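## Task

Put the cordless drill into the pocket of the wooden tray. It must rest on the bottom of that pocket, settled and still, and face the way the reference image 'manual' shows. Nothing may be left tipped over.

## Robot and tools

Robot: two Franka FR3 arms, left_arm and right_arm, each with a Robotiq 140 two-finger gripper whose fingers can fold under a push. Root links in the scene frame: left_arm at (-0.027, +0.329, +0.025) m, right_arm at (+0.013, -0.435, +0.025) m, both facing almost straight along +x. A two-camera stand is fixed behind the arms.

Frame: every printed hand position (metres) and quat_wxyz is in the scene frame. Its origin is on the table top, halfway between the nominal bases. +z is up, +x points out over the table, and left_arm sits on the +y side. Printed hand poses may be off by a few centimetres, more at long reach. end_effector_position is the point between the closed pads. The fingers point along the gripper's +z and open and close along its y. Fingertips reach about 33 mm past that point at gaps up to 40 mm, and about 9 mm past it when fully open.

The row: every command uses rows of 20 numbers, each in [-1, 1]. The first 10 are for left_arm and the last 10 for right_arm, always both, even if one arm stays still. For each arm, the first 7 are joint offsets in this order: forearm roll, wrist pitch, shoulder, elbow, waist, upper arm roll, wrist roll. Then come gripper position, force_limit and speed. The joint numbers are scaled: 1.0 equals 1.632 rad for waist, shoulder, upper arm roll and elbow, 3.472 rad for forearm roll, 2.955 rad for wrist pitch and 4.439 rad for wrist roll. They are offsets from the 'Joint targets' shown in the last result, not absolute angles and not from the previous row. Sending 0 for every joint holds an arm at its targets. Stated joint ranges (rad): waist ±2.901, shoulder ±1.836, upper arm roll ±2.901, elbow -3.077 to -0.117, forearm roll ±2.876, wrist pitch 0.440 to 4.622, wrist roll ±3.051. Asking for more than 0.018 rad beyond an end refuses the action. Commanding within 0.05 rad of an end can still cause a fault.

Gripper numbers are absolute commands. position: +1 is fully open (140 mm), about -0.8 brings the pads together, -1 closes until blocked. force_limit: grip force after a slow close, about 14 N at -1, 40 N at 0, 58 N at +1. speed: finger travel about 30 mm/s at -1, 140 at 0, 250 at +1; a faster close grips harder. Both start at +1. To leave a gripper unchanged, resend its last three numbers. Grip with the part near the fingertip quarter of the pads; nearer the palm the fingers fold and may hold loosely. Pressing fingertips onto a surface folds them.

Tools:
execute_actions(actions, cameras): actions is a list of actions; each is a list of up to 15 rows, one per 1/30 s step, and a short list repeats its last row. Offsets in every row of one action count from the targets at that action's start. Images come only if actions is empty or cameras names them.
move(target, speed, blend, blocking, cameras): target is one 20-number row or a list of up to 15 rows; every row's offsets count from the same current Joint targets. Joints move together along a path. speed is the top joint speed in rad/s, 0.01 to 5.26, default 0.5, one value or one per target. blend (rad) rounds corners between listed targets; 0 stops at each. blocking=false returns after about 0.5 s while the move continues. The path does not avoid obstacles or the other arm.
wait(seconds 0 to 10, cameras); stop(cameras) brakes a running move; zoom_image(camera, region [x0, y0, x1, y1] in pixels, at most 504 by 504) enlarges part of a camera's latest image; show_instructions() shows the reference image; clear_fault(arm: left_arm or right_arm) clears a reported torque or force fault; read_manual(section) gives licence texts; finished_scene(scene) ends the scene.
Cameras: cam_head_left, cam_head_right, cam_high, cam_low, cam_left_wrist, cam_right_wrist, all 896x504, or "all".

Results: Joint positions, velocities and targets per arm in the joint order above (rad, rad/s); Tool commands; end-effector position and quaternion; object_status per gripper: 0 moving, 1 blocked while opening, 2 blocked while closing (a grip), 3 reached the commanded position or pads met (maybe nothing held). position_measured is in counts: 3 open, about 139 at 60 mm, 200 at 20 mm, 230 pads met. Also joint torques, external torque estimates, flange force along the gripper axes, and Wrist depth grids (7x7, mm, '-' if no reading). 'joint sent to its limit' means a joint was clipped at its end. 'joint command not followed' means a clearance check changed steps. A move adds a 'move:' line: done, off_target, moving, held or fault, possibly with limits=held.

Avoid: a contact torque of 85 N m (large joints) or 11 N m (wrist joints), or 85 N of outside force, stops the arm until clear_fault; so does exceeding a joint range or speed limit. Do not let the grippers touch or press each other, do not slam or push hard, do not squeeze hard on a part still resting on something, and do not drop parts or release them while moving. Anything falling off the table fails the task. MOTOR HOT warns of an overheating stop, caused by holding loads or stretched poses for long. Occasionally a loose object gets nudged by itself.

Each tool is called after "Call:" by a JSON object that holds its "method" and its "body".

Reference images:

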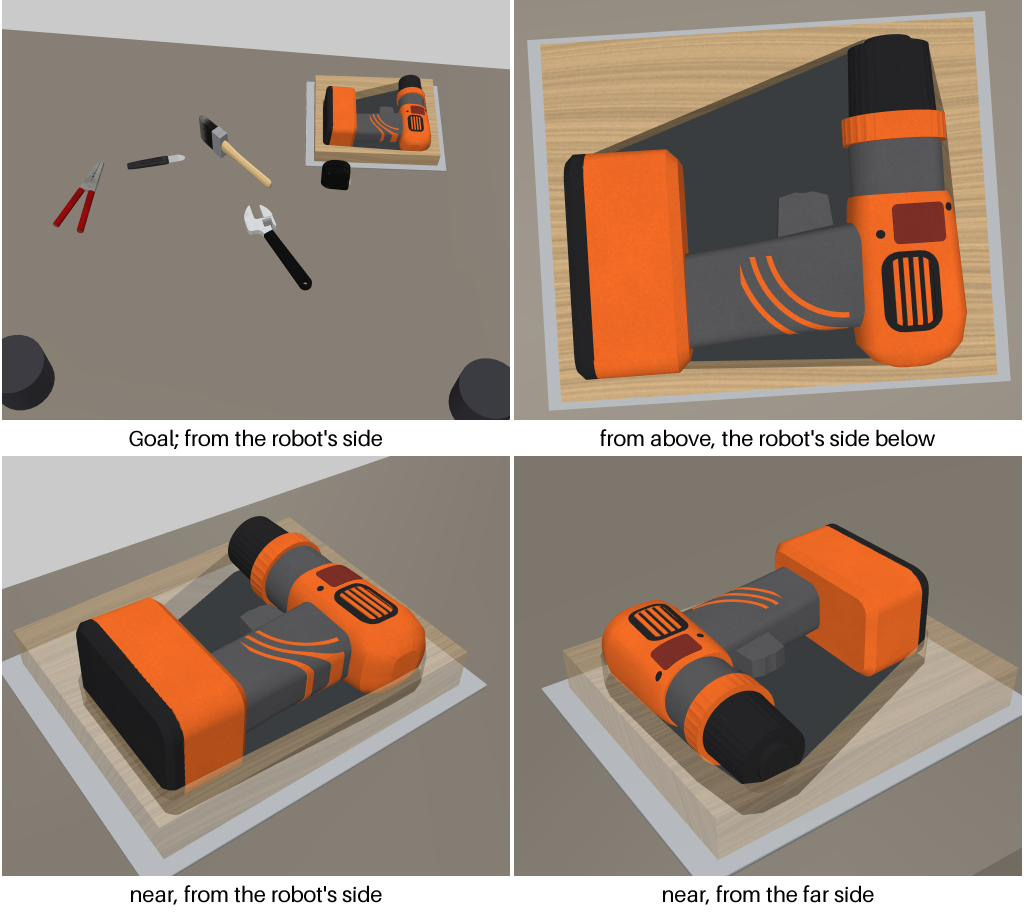

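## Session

Call:
{"method": "execute_actions", "body": {"actions": []}}

Call:
{"method": "show_instructions", "body": {}}

Scene clock: 0.00 s.
left_arm: end_effector_position=(+0.6977, +0.3515, +0.3438) position_measured=3 object_status=3 end_effector_quat_wxyz=(+0.253, -0.145, +0.945, -0.149) | right_arm: end_effector_position=(+0.4922, -0.2665, +0.1330) position_measured=3 object_status=3 end_effector_quat_wxyz=(-0.005, +0.734, +0.678, -0.027)
Joint names: [forearm roll, wrist pitch, shoulder, elbow, waist, upper arm roll, wrist roll]
Joint positions: left_arm=[-0.457 2.513 0.085 -1.937 0.093 -0.017 1.673] | right_arm=[-0.014 2.296 0.075 -2.273 0.38 -0.024 -2.71]
Joint velocities: within noise
Joint torques (N m): no reading
External joint torques (N m): no reading
Flange force (N): no reading
Wrist depth (mm): cam_left_wrist=[2024 1773 1547 1380 423 380 352 / 2557 2131 1699 1538 1372 1246 383 / 3037 2504 2024 1786 1609 1396 1252 / 3239 128 2454 2094 1883 130 1350 / - 101 1421 2249 2112 121 101 / - 109 1547 2382 2641 2229 - / - 1991 2963 2270 3470 2531 -] | cam_right_wrist=[244 240 233 233 222 219 - / 257 254 251 247 233 - - / 274 271 266 263 249 246 247 / 292 279 282 279 - 145 259 / - 101 304 299 - 125 98 / - 330 323 320 314 314 - / - 356 352 344 340 333 -]
Joint targets: left_arm=[-0.457 2.513 0.085 -1.937 0.093 -0.017 1.673] | right_arm=[-0.014 2.296 0.075 -2.273 0.380 -0.024 -2.710]
Tool commands: left_gripper/position=+1.0 left_gripper/force_limit=+1.0 left_gripper/speed=+1.0 right_gripper/position=+1.0 right_gripper/force_limit=+1.0 right_gripper/speed=+1.0

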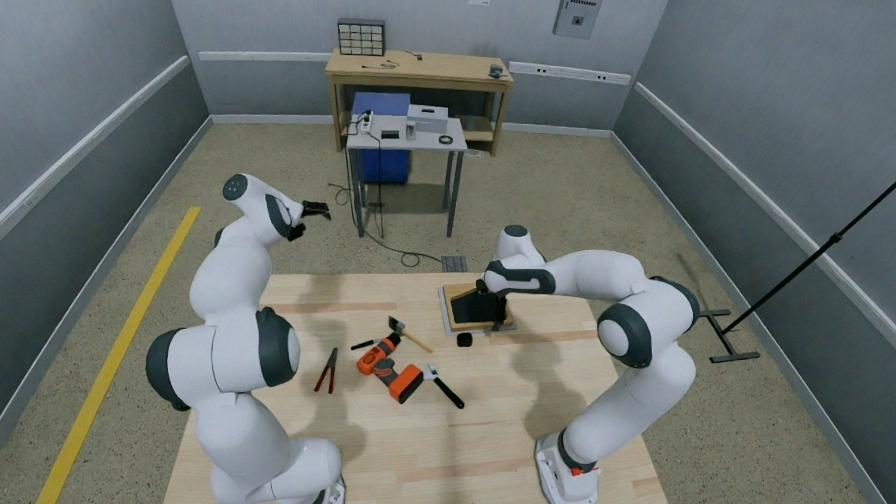

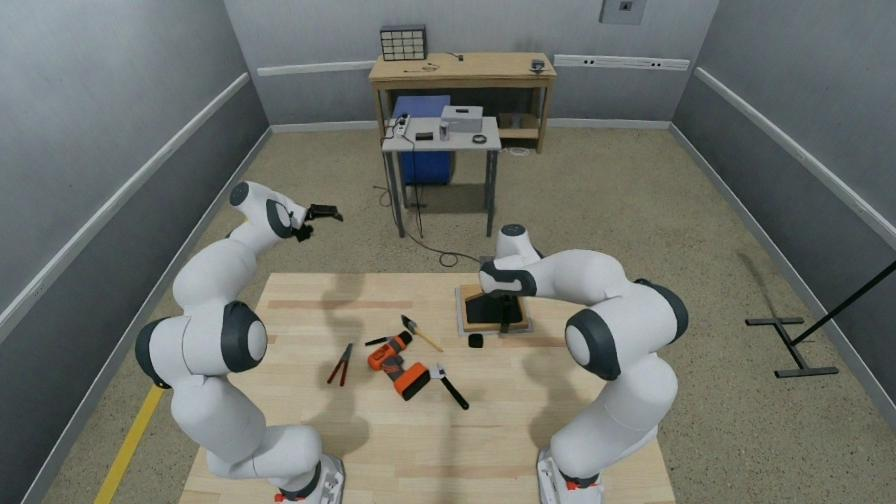

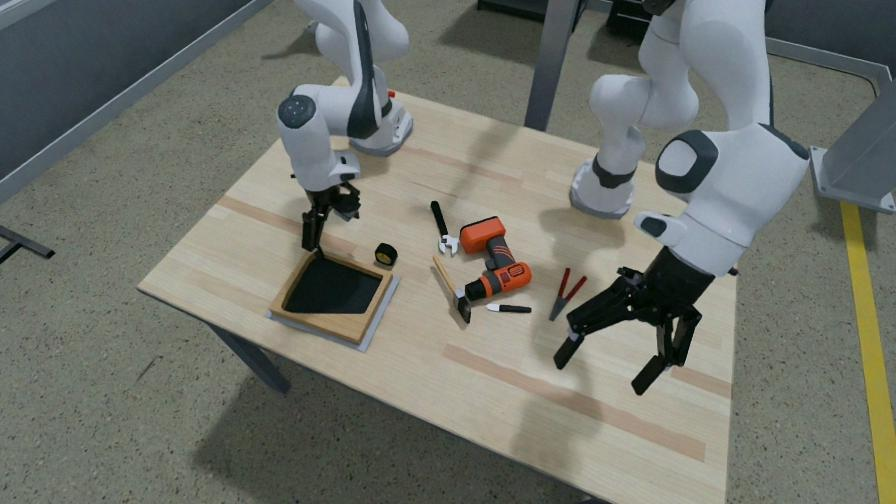

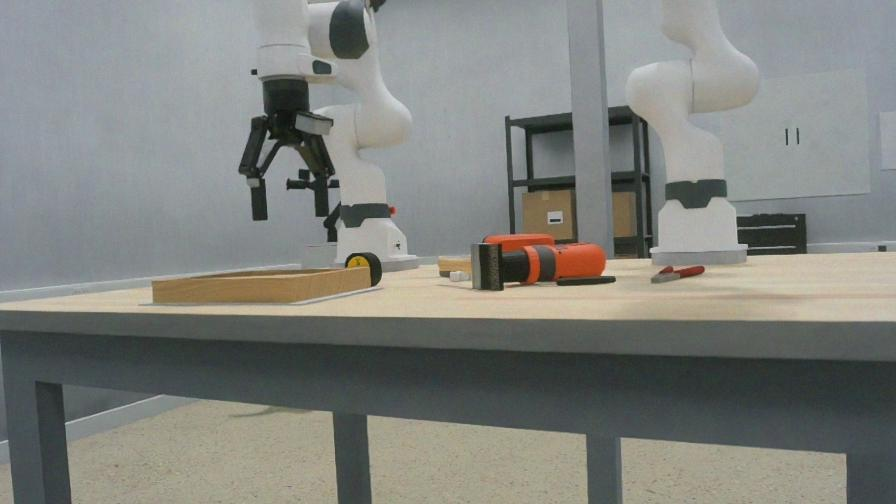

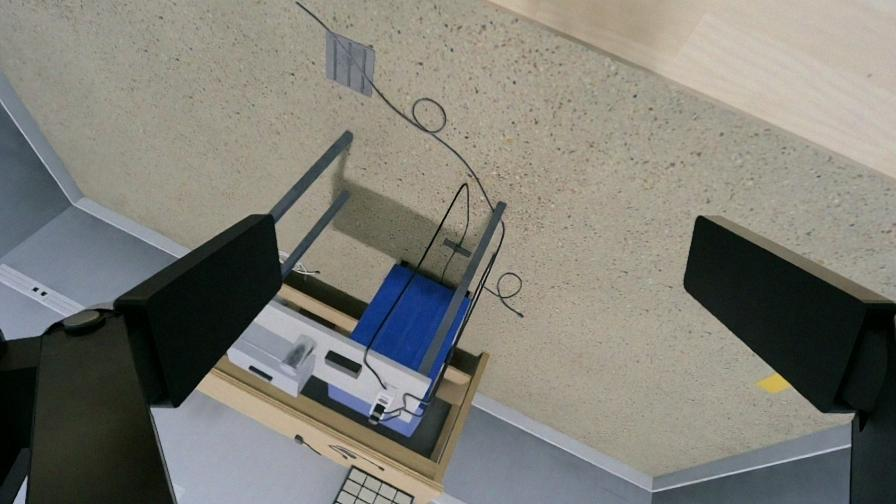

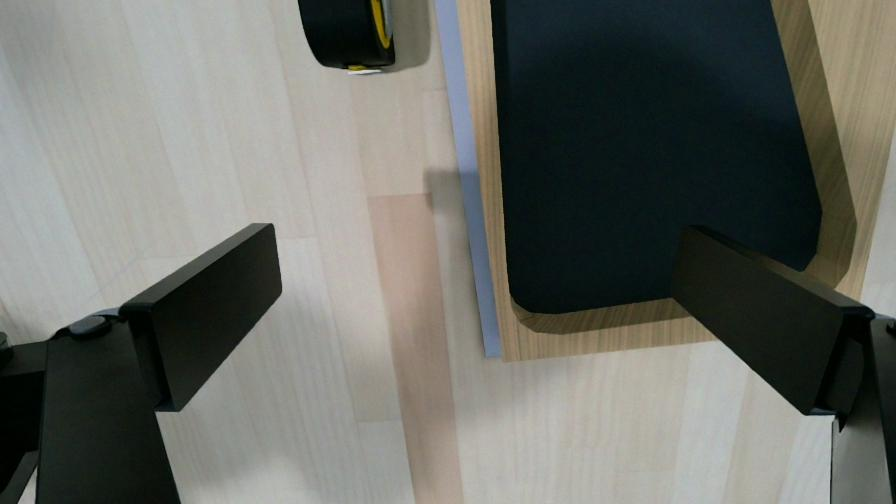

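Reference images for this scene: manual.

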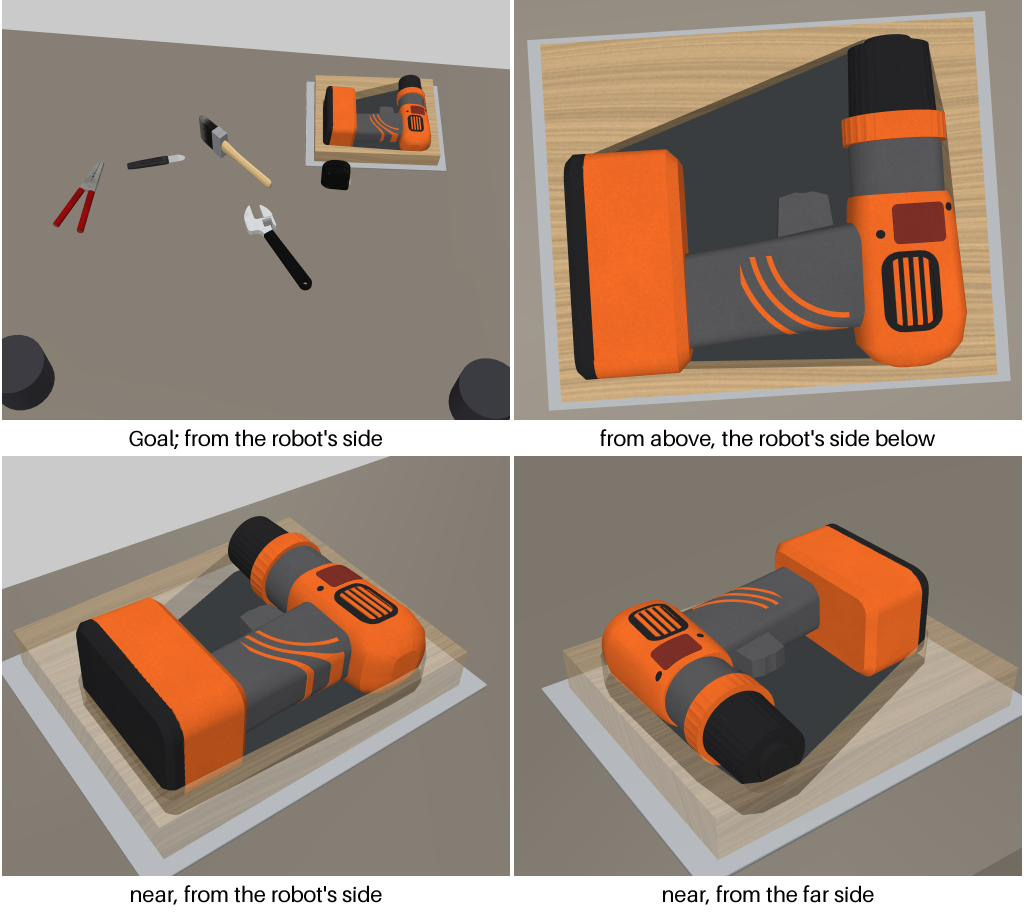

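Call:
{"method": "zoom_image", "body": {"camera": "cam_head_right", "region": [310, 270, 550, 420]}}

Call:
{"method": "zoom_image", "body": {"camera": "cam_high", "region": [260, 180, 600, 360]}}

Call:
{"method": "zoom_image", "body": {"camera": "cam_low", "region": [430, 210, 730, 310]}}

Call:
{"method": "zoom_image", "body": {"camera": "cam_head_left", "region": [310, 270, 550, 420]}}

Scaled by 2.100.

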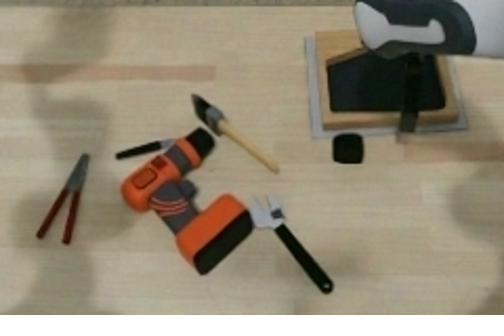

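Scaled by 1.482.

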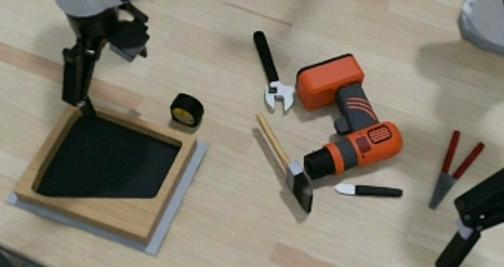

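Scaled by 1.680.

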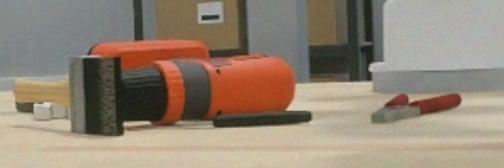

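Scaled by 2.100.

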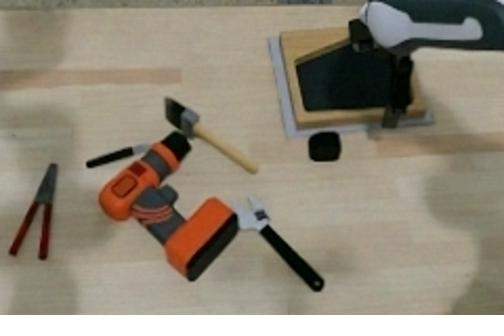

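Call:
{"method": "move", "body": {"target": [0.1316,-0.1712,-0.3493,-0.3401,-0.4130,0.0104,-0.1480,1,1,1,0.0040,-0.1616,0.1474,0.4718,0.0600,0.0147,0.0077,1,1,1], "speed": 0.7, "cameras": ["all"]}}

Scene clock: 165.07 s.
left_arm: end_effector_position=(+0.3107, +0.1188, +0.2700) position_measured=3 object_status=3 end_effector_quat_wxyz=(+0.001, +0.004, +1.000, -0.002) | right_arm: end_effector_position=(+0.6008, -0.1413, +0.3007) position_measured=3 object_status=3 end_effector_quat_wxyz=(+0.002, +0.705, +0.709, +0.001)
Joint names: [forearm roll, wrist pitch, shoulder, elbow, waist, upper arm roll, wrist roll]
Joint positions: left_arm=[-0.003 2.011 -0.483 -2.49 -0.58 -0.001 1.025] | right_arm=[-0.003 1.822 0.313 -1.505 0.477 0 -2.682]
Joint velocities: left_arm=[0 0.001 0.001 0 -0.002 0 -0.006] | right_arm=[within noise]
Joint torques (N m): left_arm=[1.2 2.29 -16.44 24.24 -0.09 -0.83 -0.33] | right_arm=[1.35 2.3 -40.89 25.18 0.25 -0.03 0.17]
External joint torques (N m): left_arm=[0.5 -0.21 -0.96 -0.41 -0.08 -0.4 -0.33] | right_arm=[0.43 -0.28 2.33 0.23 0.27 -0.33 0.17]
Flange force (N): left_arm=[4.2 1.5 -0.5] | right_arm=[4.7 8.7 -0.9]
Wrist depth (mm): cam_left_wrist=[380 373 374 365 365 360 358 / 406 399 386 347 384 377 375 / 425 422 420 381 401 403 396 / 454 128 440 432 439 130 417 / - 101 474 460 463 452 101 / - 465 515 501 498 495 - / - 565 551 542 532 529 -] | cam_right_wrist=[386 382 386 386 385 1174 1185 / 398 405 405 401 407 1235 1222 / 426 425 411 - 424 1296 1303 / 452 442 454 - 454 145 1371 / - 101 478 - 487 125 98 / - 511 513 513 519 1581 - / - 545 550 548 553 1635 -]
Joint targets: left_arm=[0.000 2.007 -0.486 -2.492 -0.581 0.000 1.016] | right_arm=[0.000 1.818 0.316 -1.503 0.478 0.000 -2.675]
move: done

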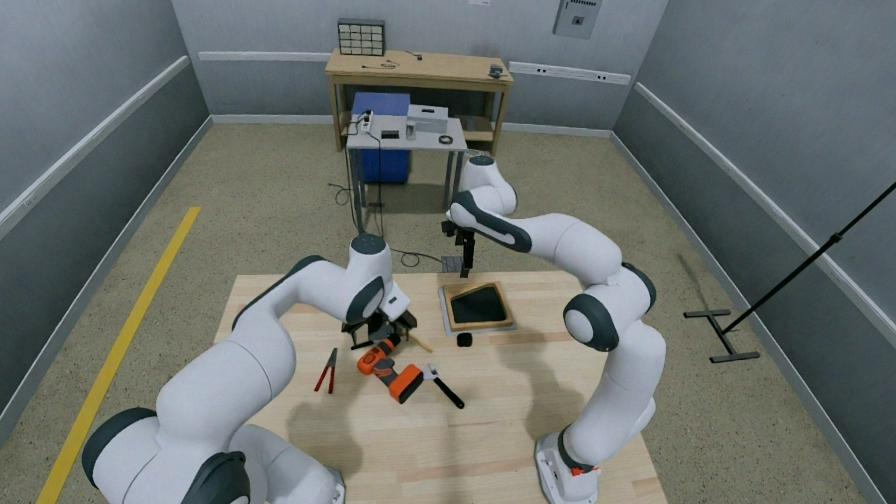

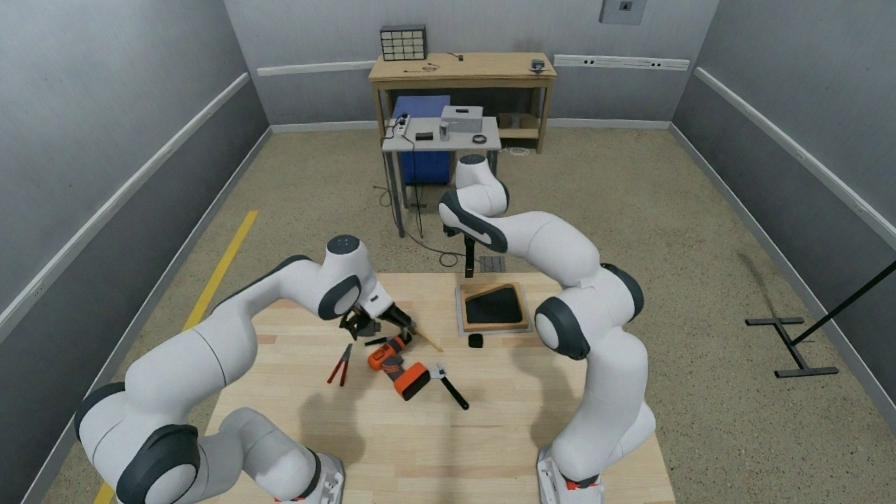

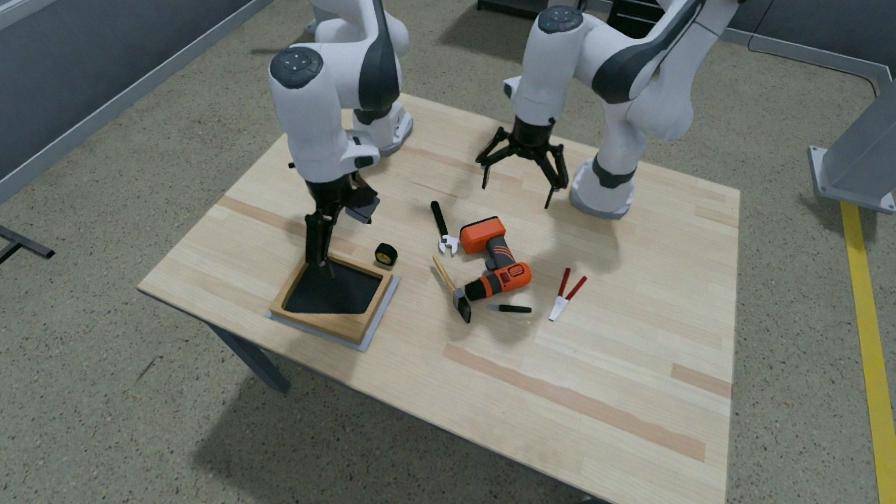

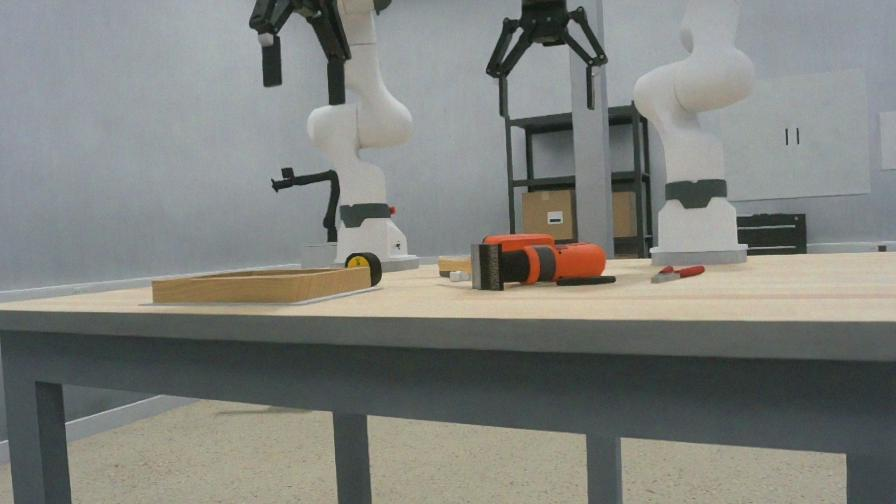

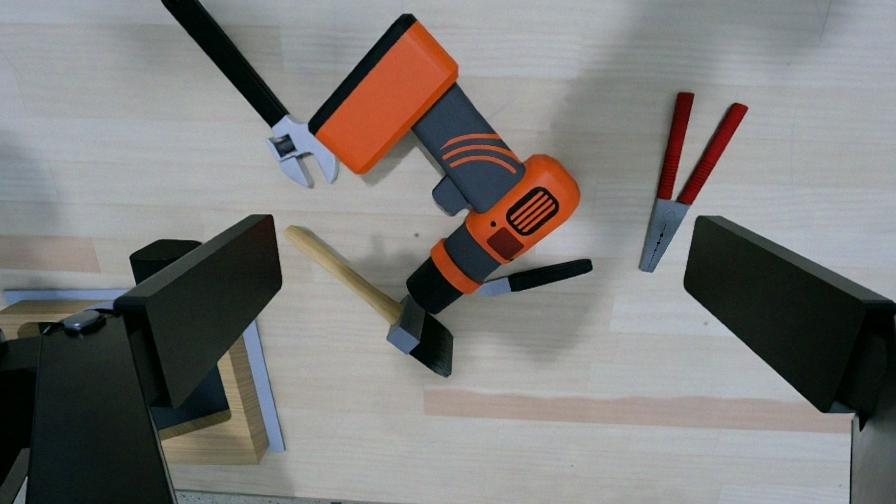

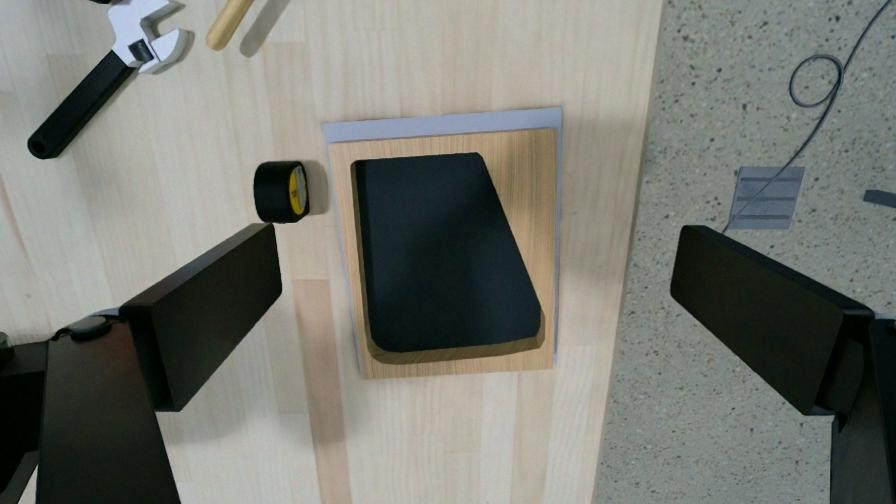

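Call:
{"method": "zoom_image", "body": {"camera": "cam_left_wrist", "region": [290, 0, 610, 320]}}

Call:
{"method": "zoom_image", "body": {"camera": "cam_right_wrist", "region": [300, 90, 600, 390]}}

Scaled by 1.575.

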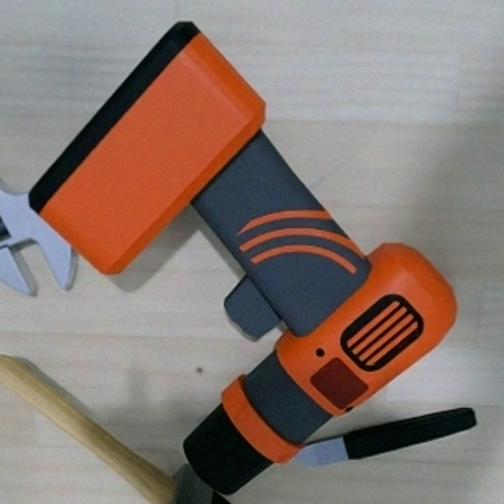

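Scaled by 1.680.

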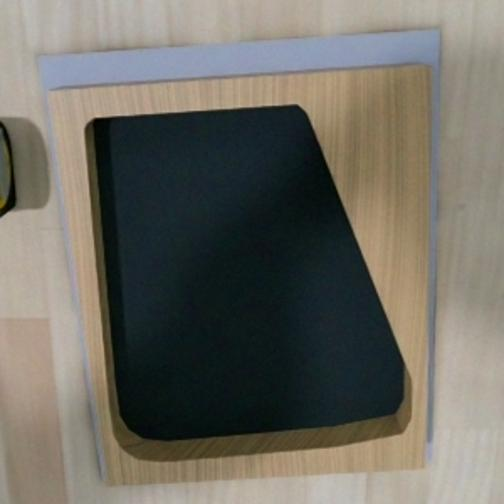

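Call:
{"method": "move", "body": {"target": [-0.0829,0.0734,0.2089,-0.0178,0.0959,0,-0.7783,0.4,-0.1,0,0,0,0,0,0,0,0,1,1,1], "speed": 1.0, "cameras": ["cam_left_wrist","cam_low","cam_head_right","cam_high"]}}

Scene clock: 446.77 s.
left_arm: end_effector_position=(+0.3245, +0.1189, +0.1412) position_measured=78 object_status=3 end_effector_quat_wxyz=(+0.041, +0.940, +0.316, -0.123) | right_arm: end_effector_position=(+0.6008, -0.1413, +0.3007) position_measured=3 object_status=3 end_effector_quat_wxyz=(+0.002, +0.705, +0.709, +0.001)
Joint names: [forearm roll, wrist pitch, shoulder, elbow, waist, upper arm roll, wrist roll]
Joint positions: left_arm=[-0.285 2.22 -0.147 -2.52 -0.426 -0.001 -2.431] | right_arm=[-0.003 1.822 0.313 -1.505 0.477 0 -2.682]
Joint velocities: left_arm=[0 0.001 -0.001 -0.001 0 0.001 -0.006] | right_arm=[within noise]
Joint torques (N m): left_arm=[0.12 2.5 -24.33 21.43 1.16 -0.63 -0.21] | right_arm=[1.35 2.31 -40.87 25.14 0.22 -0.03 0.2]
External joint torques (N m): left_arm=[-0.42 0.42 -0.17 0.06 1.23 -0.44 -0.2] | right_arm=[0.42 -0.28 2.46 0.15 0.06 -0.49 0.2]
Flange force (N): left_arm=[-0.1 -0.4 0.7] | right_arm=[4.5 8.9 -0.7]
Wrist depth (mm): cam_left_wrist=[241 241 242 192 196 243 241 / 263 263 263 217 265 264 266 / 290 290 291 238 286 294 292 / 322 315 149 254 - 132 312 / - 80 347 378 372 103 83 / - - 415 422 419 - 64 / - - 491 486 491 - -] | cam_right_wrist=[382 384 385 386 387 1168 1174 / 400 405 405 406 405 1228 1222 / 426 424 411 - 426 1289 1296 / 452 441 450 - 450 145 1378 / - 101 478 482 483 125 98 / - 510 510 520 512 1581 - / - 544 544 541 554 1635 -]
Joint targets: left_arm=[-0.288 2.224 -0.145 -2.521 -0.424 0.000 -2.439] | right_arm=[0.000 1.818 0.316 -1.503 0.478 0.000 -2.675]
move: done
Images, in order (width x height): cam_head_right 896x504, cam_high 896x504, cam_low 896x504, cam_left_wrist 896x504.

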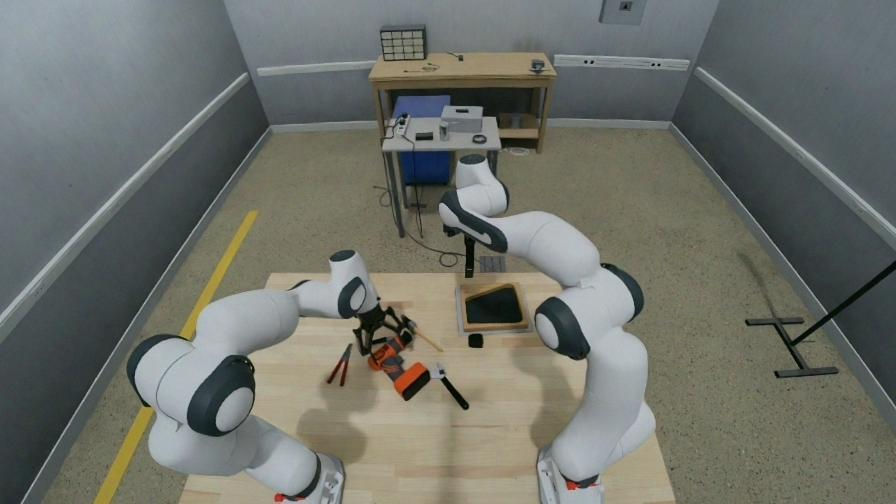

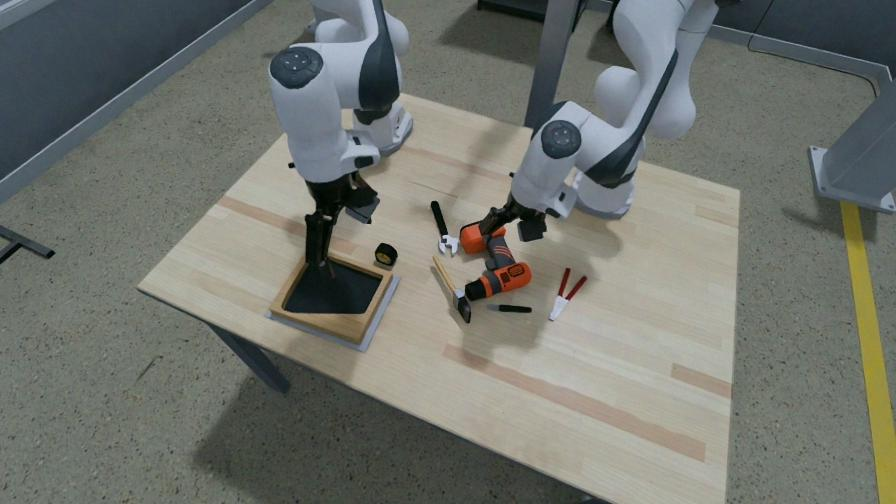

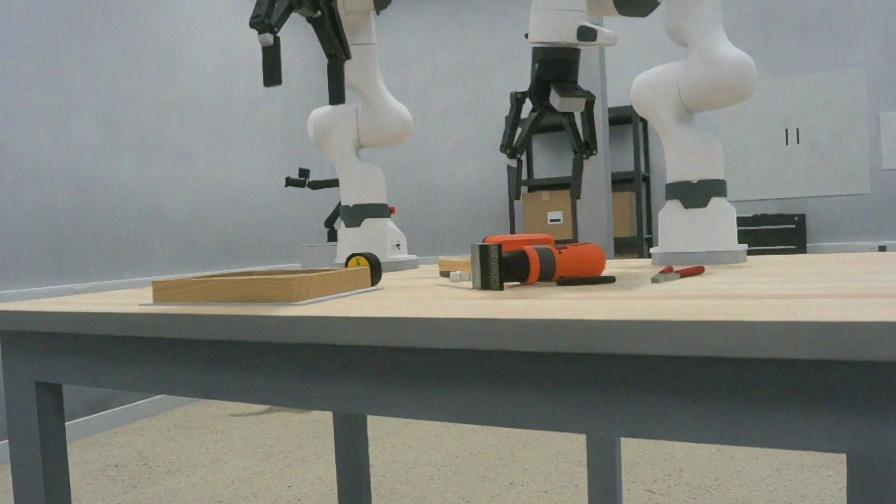

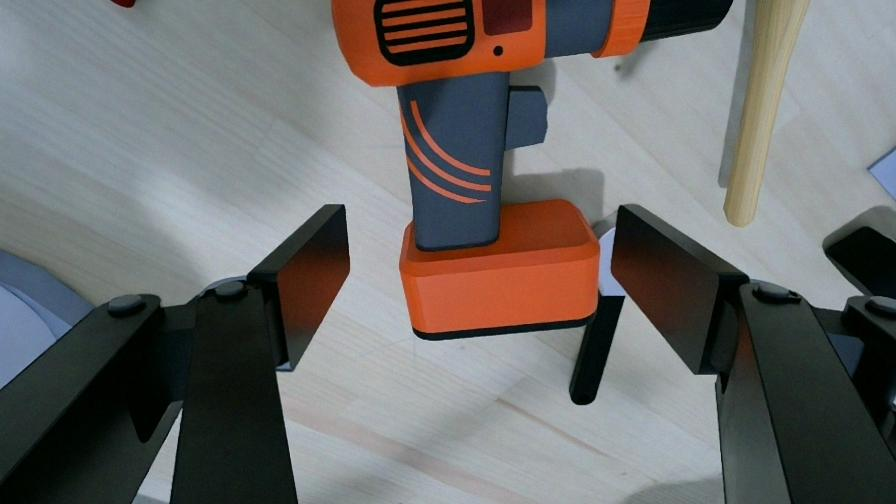

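Call:
{"method": "zoom_image", "body": {"camera": "cam_left_wrist", "region": [330, 60, 630, 360]}}

Scaled by 1.680.

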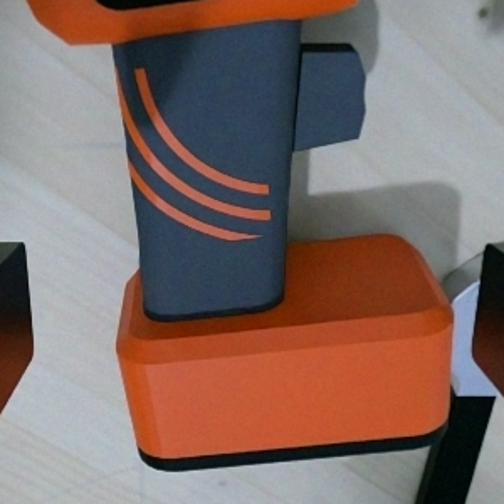

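Call:
{"method": "move", "body": {"target": [-0.0354,0.0978,0.1074,-0.0701,-0.0470,0,0.0194,0.4,-0.1,0,0,0,0,0,0,0,0,1,1,1], "speed": 0.25, "cameras": ["cam_left_wrist","cam_low"]}}

Call:
{"method": "zoom_image", "body": {"camera": "cam_low", "region": [430, 160, 650, 310]}}

Scene clock: 517.83 s.
left_arm: end_effector_position=(+0.2968, +0.1103, +0.0446) position_measured=78 object_status=3 end_effector_quat_wxyz=(+0.042, +0.937, +0.323, -0.124) | right_arm: end_effector_position=(+0.6008, -0.1413, +0.3007) position_measured=3 object_status=3 end_effector_quat_wxyz=(+0.002, +0.705, +0.709, +0.001)
Joint names: [forearm roll, wrist pitch, shoulder, elbow, waist, upper arm roll, wrist roll]
Joint positions: left_arm=[-0.408 2.509 0.028 -2.634 -0.5 -0.001 -2.361] | right_arm=[-0.003 1.822 0.313 -1.505 0.477 0 -2.682]
Joint velocities: left_arm=[0 0.003 0.001 -0.001 0.001 0 0.006] | right_arm=[within noise]
Joint torques (N m): left_arm=[0.11 2.44 -26.72 17.29 -0.08 -0.52 0.21] | right_arm=[1.35 2.3 -40.83 25.18 0.17 -0.06 0.2]
External joint torques (N m): left_arm=[-0.4 0.43 -0.8 0.33 0.03 -0.45 0.21] | right_arm=[0.43 -0.29 2.64 0.13 0.12 -0.42 0.2]
Flange force (N): left_arm=[-1.2 -1.0 0.3] | right_arm=[4.8 9.3 -0.7]
Wrist depth (mm): cam_left_wrist=[153 153 106 101 103 157 154 / 167 168 168 119 128 168 169 / 184 185 185 129 137 186 186 / 206 202 150 144 162 132 207 / - 80 220 157 157 103 82 / - - 266 154 153 - 64 / - - 313 323 314 - -] | cam_right_wrist=[384 381 386 383 385 1191 1185 / 401 405 405 403 405 1228 1235 / 428 425 423 415 419 1289 1282 / 454 442 456 - 452 145 1340 / - 101 474 - 484 125 98 / - 504 510 512 517 1581 - / - 541 546 546 551 1647 -]
Joint targets: left_arm=[-0.411 2.513 0.031 -2.636 -0.501 0.000 -2.353] | right_arm=[0.000 1.818 0.316 -1.503 0.478 0.000 -2.675]
move: done
Images, in order (width x height): cam_low 896x504, cam_left_wrist 896x504.

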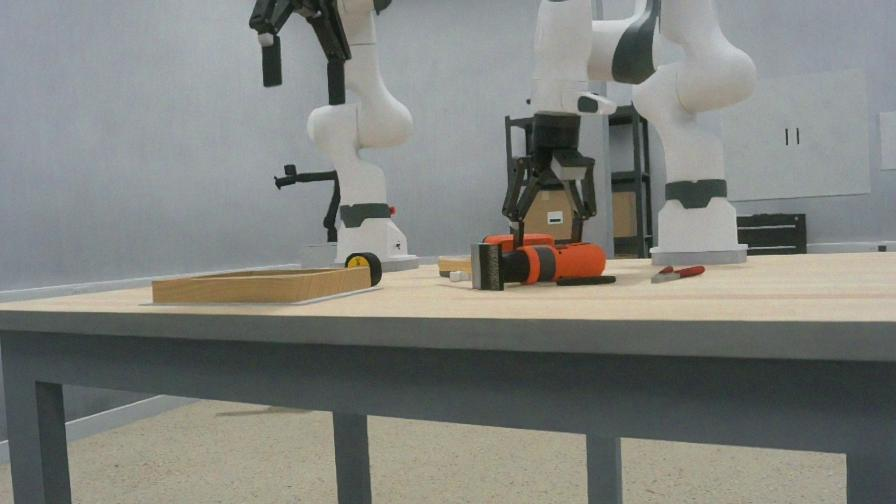

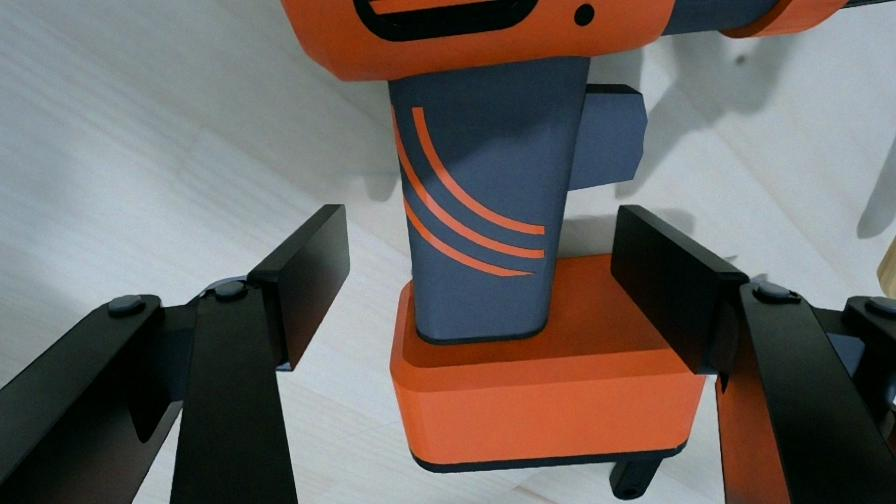

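Scaled by 2.291.

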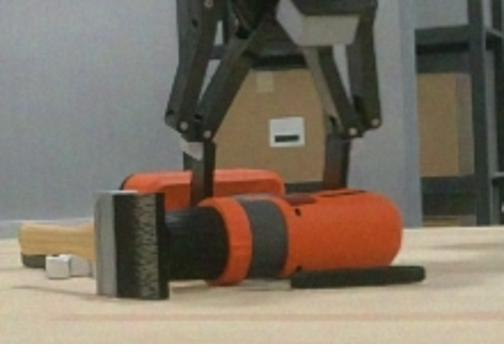

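Call:
{"method": "move", "body": {"target": [0,0,0,0,0,0,0,-1,-0.1,-1,0,0,0,0,0,0,0,1,1,1], "cameras": ["cam_left_wrist"]}}

Scene clock: 526.00 s.
left_arm: end_effector_position=(+0.2969, +0.1102, +0.0446) position_measured=152 object_status=0 end_effector_quat_wxyz=(+0.042, +0.938, +0.322, -0.124) | right_arm: end_effector_position=(+0.6008, -0.1413, +0.3007) position_measured=3 object_status=3 end_effector_quat_wxyz=(+0.002, +0.705, +0.709, +0.001)
Joint names: [forearm roll, wrist pitch, shoulder, elbow, waist, upper arm roll, wrist roll]
Joint positions: left_arm=[-0.408 2.509 0.028 -2.634 -0.5 -0.001 -2.359] | right_arm=[-0.003 1.822 0.313 -1.505 0.477 0 -2.682]
Joint torques (N m): left_arm=[0.13 2.75 -24.55 16.78 -0.01 -0.57 0.14] | right_arm=[1.35 2.3 -40.83 25.17 0.24 -0.05 0.19]
External joint torques (N m): left_arm=[-0.38 0.71 1.43 -0.22 -0.09 -0.68 0.14] | right_arm=[0.41 -0.29 2.53 0.16 -0.05 -0.62 0.19]
Flange force (N): left_arm=[1.3 2.2 6.9] | right_arm=[4.4 9.3 -0.7]
Wrist depth (mm): cam_left_wrist=[153 153 104 101 104 157 154 / 168 168 168 118 130 169 169 / 185 185 186 129 137 186 186 / 206 206 198 141 141 207 206 / 232 86 85 155 129 90 230 / - 66 - 156 156 - - / - 66 - 177 175 - -] | cam_right_wrist=[381 381 386 386 384 1157 1174 / 398 406 405 409 406 1275 1222 / 424 428 427 - 424 1275 1310 / 450 441 446 439 452 145 1340 / - 101 480 468 486 125 99 / - 512 509 506 515 1550 - / - 545 549 540 550 1682 -]
Joint targets: left_arm=[-0.411 2.513 0.031 -2.636 -0.501 0.000 -2.353] | right_arm=[0.000 1.818 0.316 -1.503 0.478 0.000 -2.675]
move: done
Images, in order (width x height): cam_left_wrist 896x504.

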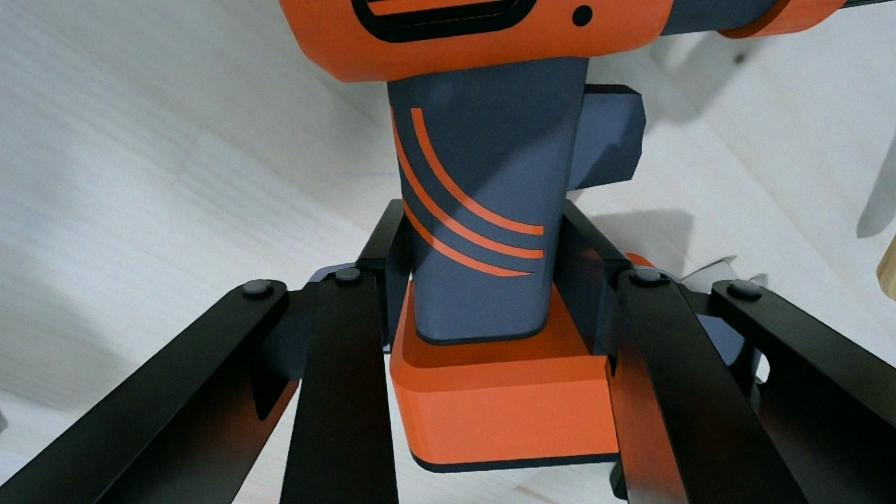

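Call:
{"method": "wait", "body": {"seconds": 0.7}}

Scene clock: 529.70 s.
left_arm: end_effector_position=(+0.2969, +0.1102, +0.0446) position_measured=152 object_status=2 end_effector_quat_wxyz=(+0.042, +0.938, +0.322, -0.124) | right_arm: end_effector_position=(+0.6008, -0.1413, +0.3007) position_measured=3 object_status=3 end_effector_quat_wxyz=(+0.002, +0.705, +0.709, +0.001)
Joint names: [forearm roll, wrist pitch, shoulder, elbow, waist, upper arm roll, wrist roll]
Joint positions: left_arm=[-0.408 2.509 0.028 -2.634 -0.5 -0.001 -2.359] | right_arm=[-0.003 1.822 0.313 -1.505 0.477 0 -2.682]
Joint torques (N m): left_arm=[0.13 2.75 -24.56 16.82 -0.04 -0.57 0.13] | right_arm=[1.33 2.3 -40.86 25.18 0.22 -0.04 0.19]
External joint torques (N m): left_arm=[-0.38 0.69 1.55 -0.32 0.01 -0.55 0.13] | right_arm=[0.4 -0.27 2.34 0.27 0.18 -0.4 0.19]
Flange force (N): left_arm=[1.6 2.1 7.1] | right_arm=[4.7 9.0 -1.0]
Wrist depth (mm): cam_left_wrist=[153 153 104 101 104 157 154 / 168 168 168 118 130 169 169 / 185 185 185 129 137 186 187 / 206 205 197 141 142 203 207 / 231 86 85 157 129 90 229 / - 66 - 154 156 - - / - 66 - 177 175 - -] | cam_right_wrist=[386 381 384 384 384 1157 1151 / 400 405 405 403 403 1222 1241 / 427 430 421 412 428 1268 1310 / 452 441 446 - 452 145 1355 / - 101 481 - 492 125 98 / - 509 509 517 512 1550 - / - 544 545 546 548 1658 -]
Joint targets: left_arm=[-0.411 2.513 0.031 -2.636 -0.501 0.000 -2.353] | right_arm=[0.000 1.818 0.316 -1.503 0.478 0.000 -2.675]
Tool commands: left_gripper/position=-1.0 left_gripper/force_limit=-0.1 left_gripper/speed=-1.0 right_gripper/position=+1.0 right_gripper/force_limit=+1.0 right_gripper/speed=+1.0
wait: 0.70 s; at rest from the start

Call:
{"method": "move", "body": {"target": [0.0065,-0.0190,-0.0306,0.0053,0.0034,0,-0.0058,-1,-0.1,-1,0,0,0,0,0,0,0,1,1,1], "speed": 0.08, "cameras": ["cam_low","cam_left_wrist"]}}

Call:
{"method": "zoom_image", "body": {"camera": "cam_low", "region": [430, 160, 650, 310]}}

Scene clock: 552.63 s.
left_arm: end_effector_position=(+0.2906, +0.1102, +0.0573) position_measured=152 object_status=2 end_effector_quat_wxyz=(+0.039, +0.938, +0.318, -0.131) | right_arm: end_effector_position=(+0.6008, -0.1413, +0.3007) position_measured=3 object_status=3 end_effector_quat_wxyz=(+0.002, +0.705, +0.709, +0.001)
Joint names: [forearm roll, wrist pitch, shoulder, elbow, waist, upper arm roll, wrist roll]
Joint positions: left_arm=[-0.39 2.457 -0.009 -2.635 -0.497 -0.001 -2.372] | right_arm=[-0.003 1.822 0.313 -1.505 0.477 0 -2.682]
Joint velocities: left_arm=[0.001 -0.003 -0.001 0.002 -0.002 0 -0.006] | right_arm=[within noise]
Joint torques (N m): left_arm=[0.71 2.36 -31.73 22.17 1.12 -0.67 -0.14] | right_arm=[1.34 2.29 -40.87 25.19 0.21 -0.06 0.19]
External joint torques (N m): left_arm=[0.21 0.39 -6.54 4.62 1.17 -0.6 -0.13] | right_arm=[0.42 -0.29 2.43 0.22 0.17 -0.41 0.19]
Flange force (N): left_arm=[-4.8 -1.9 -17.6] | right_arm=[4.7 9.1 -0.9]
Wrist depth (mm): cam_left_wrist=[165 165 102 101 104 167 164 / 180 181 182 118 130 180 180 / 199 200 200 129 137 198 198 / 223 224 213 141 139 215 222 / 253 86 85 157 128 90 245 / - 66 - 157 152 - - / - 66 - 177 170 - -] | cam_right_wrist=[382 379 385 386 384 1185 1185 / 400 406 407 405 405 1235 1241 / 430 424 - - 430 1303 1289 / 453 438 447 - 443 145 1340 / - 101 479 - 485 125 98 / - 510 509 517 517 1581 - / - 549 548 546 554 1682 -]
Joint targets: left_arm=[-0.388 2.457 -0.019 -2.627 -0.496 0.000 -2.379] | right_arm=[0.000 1.818 0.316 -1.503 0.478 0.000 -2.675]
move: done
Images, in order (width x height): cam_low 896x504, cam_left_wrist 896x504.

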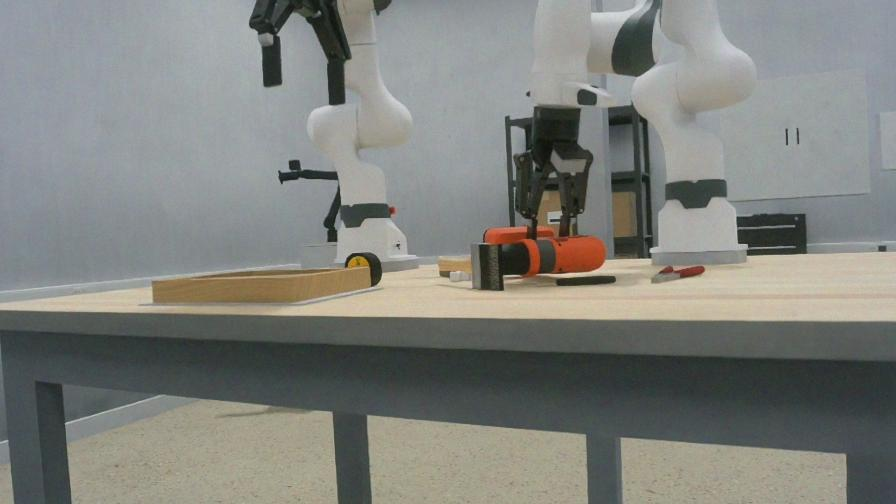

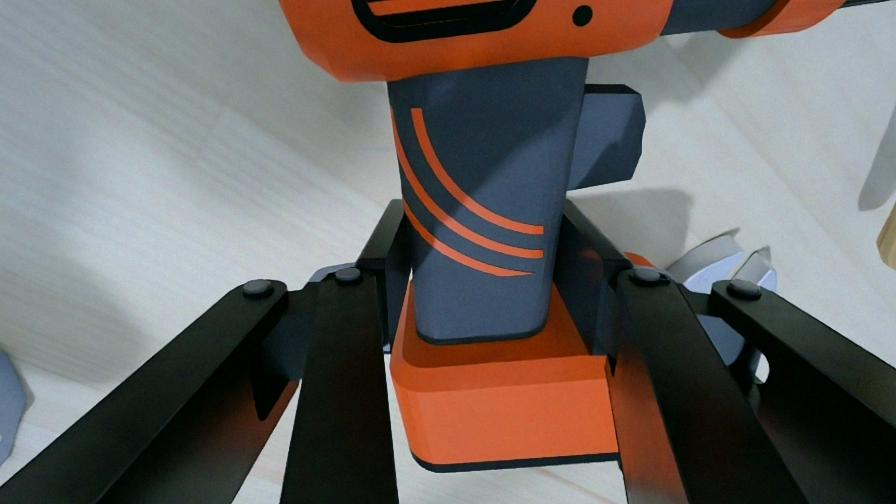

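Scaled by 2.291.

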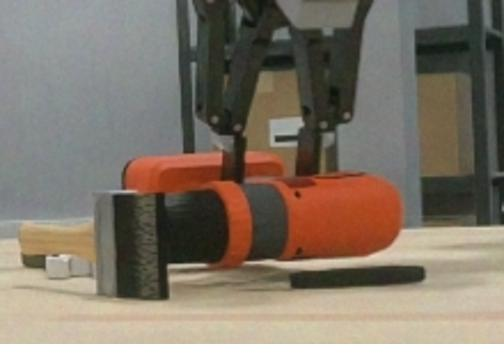

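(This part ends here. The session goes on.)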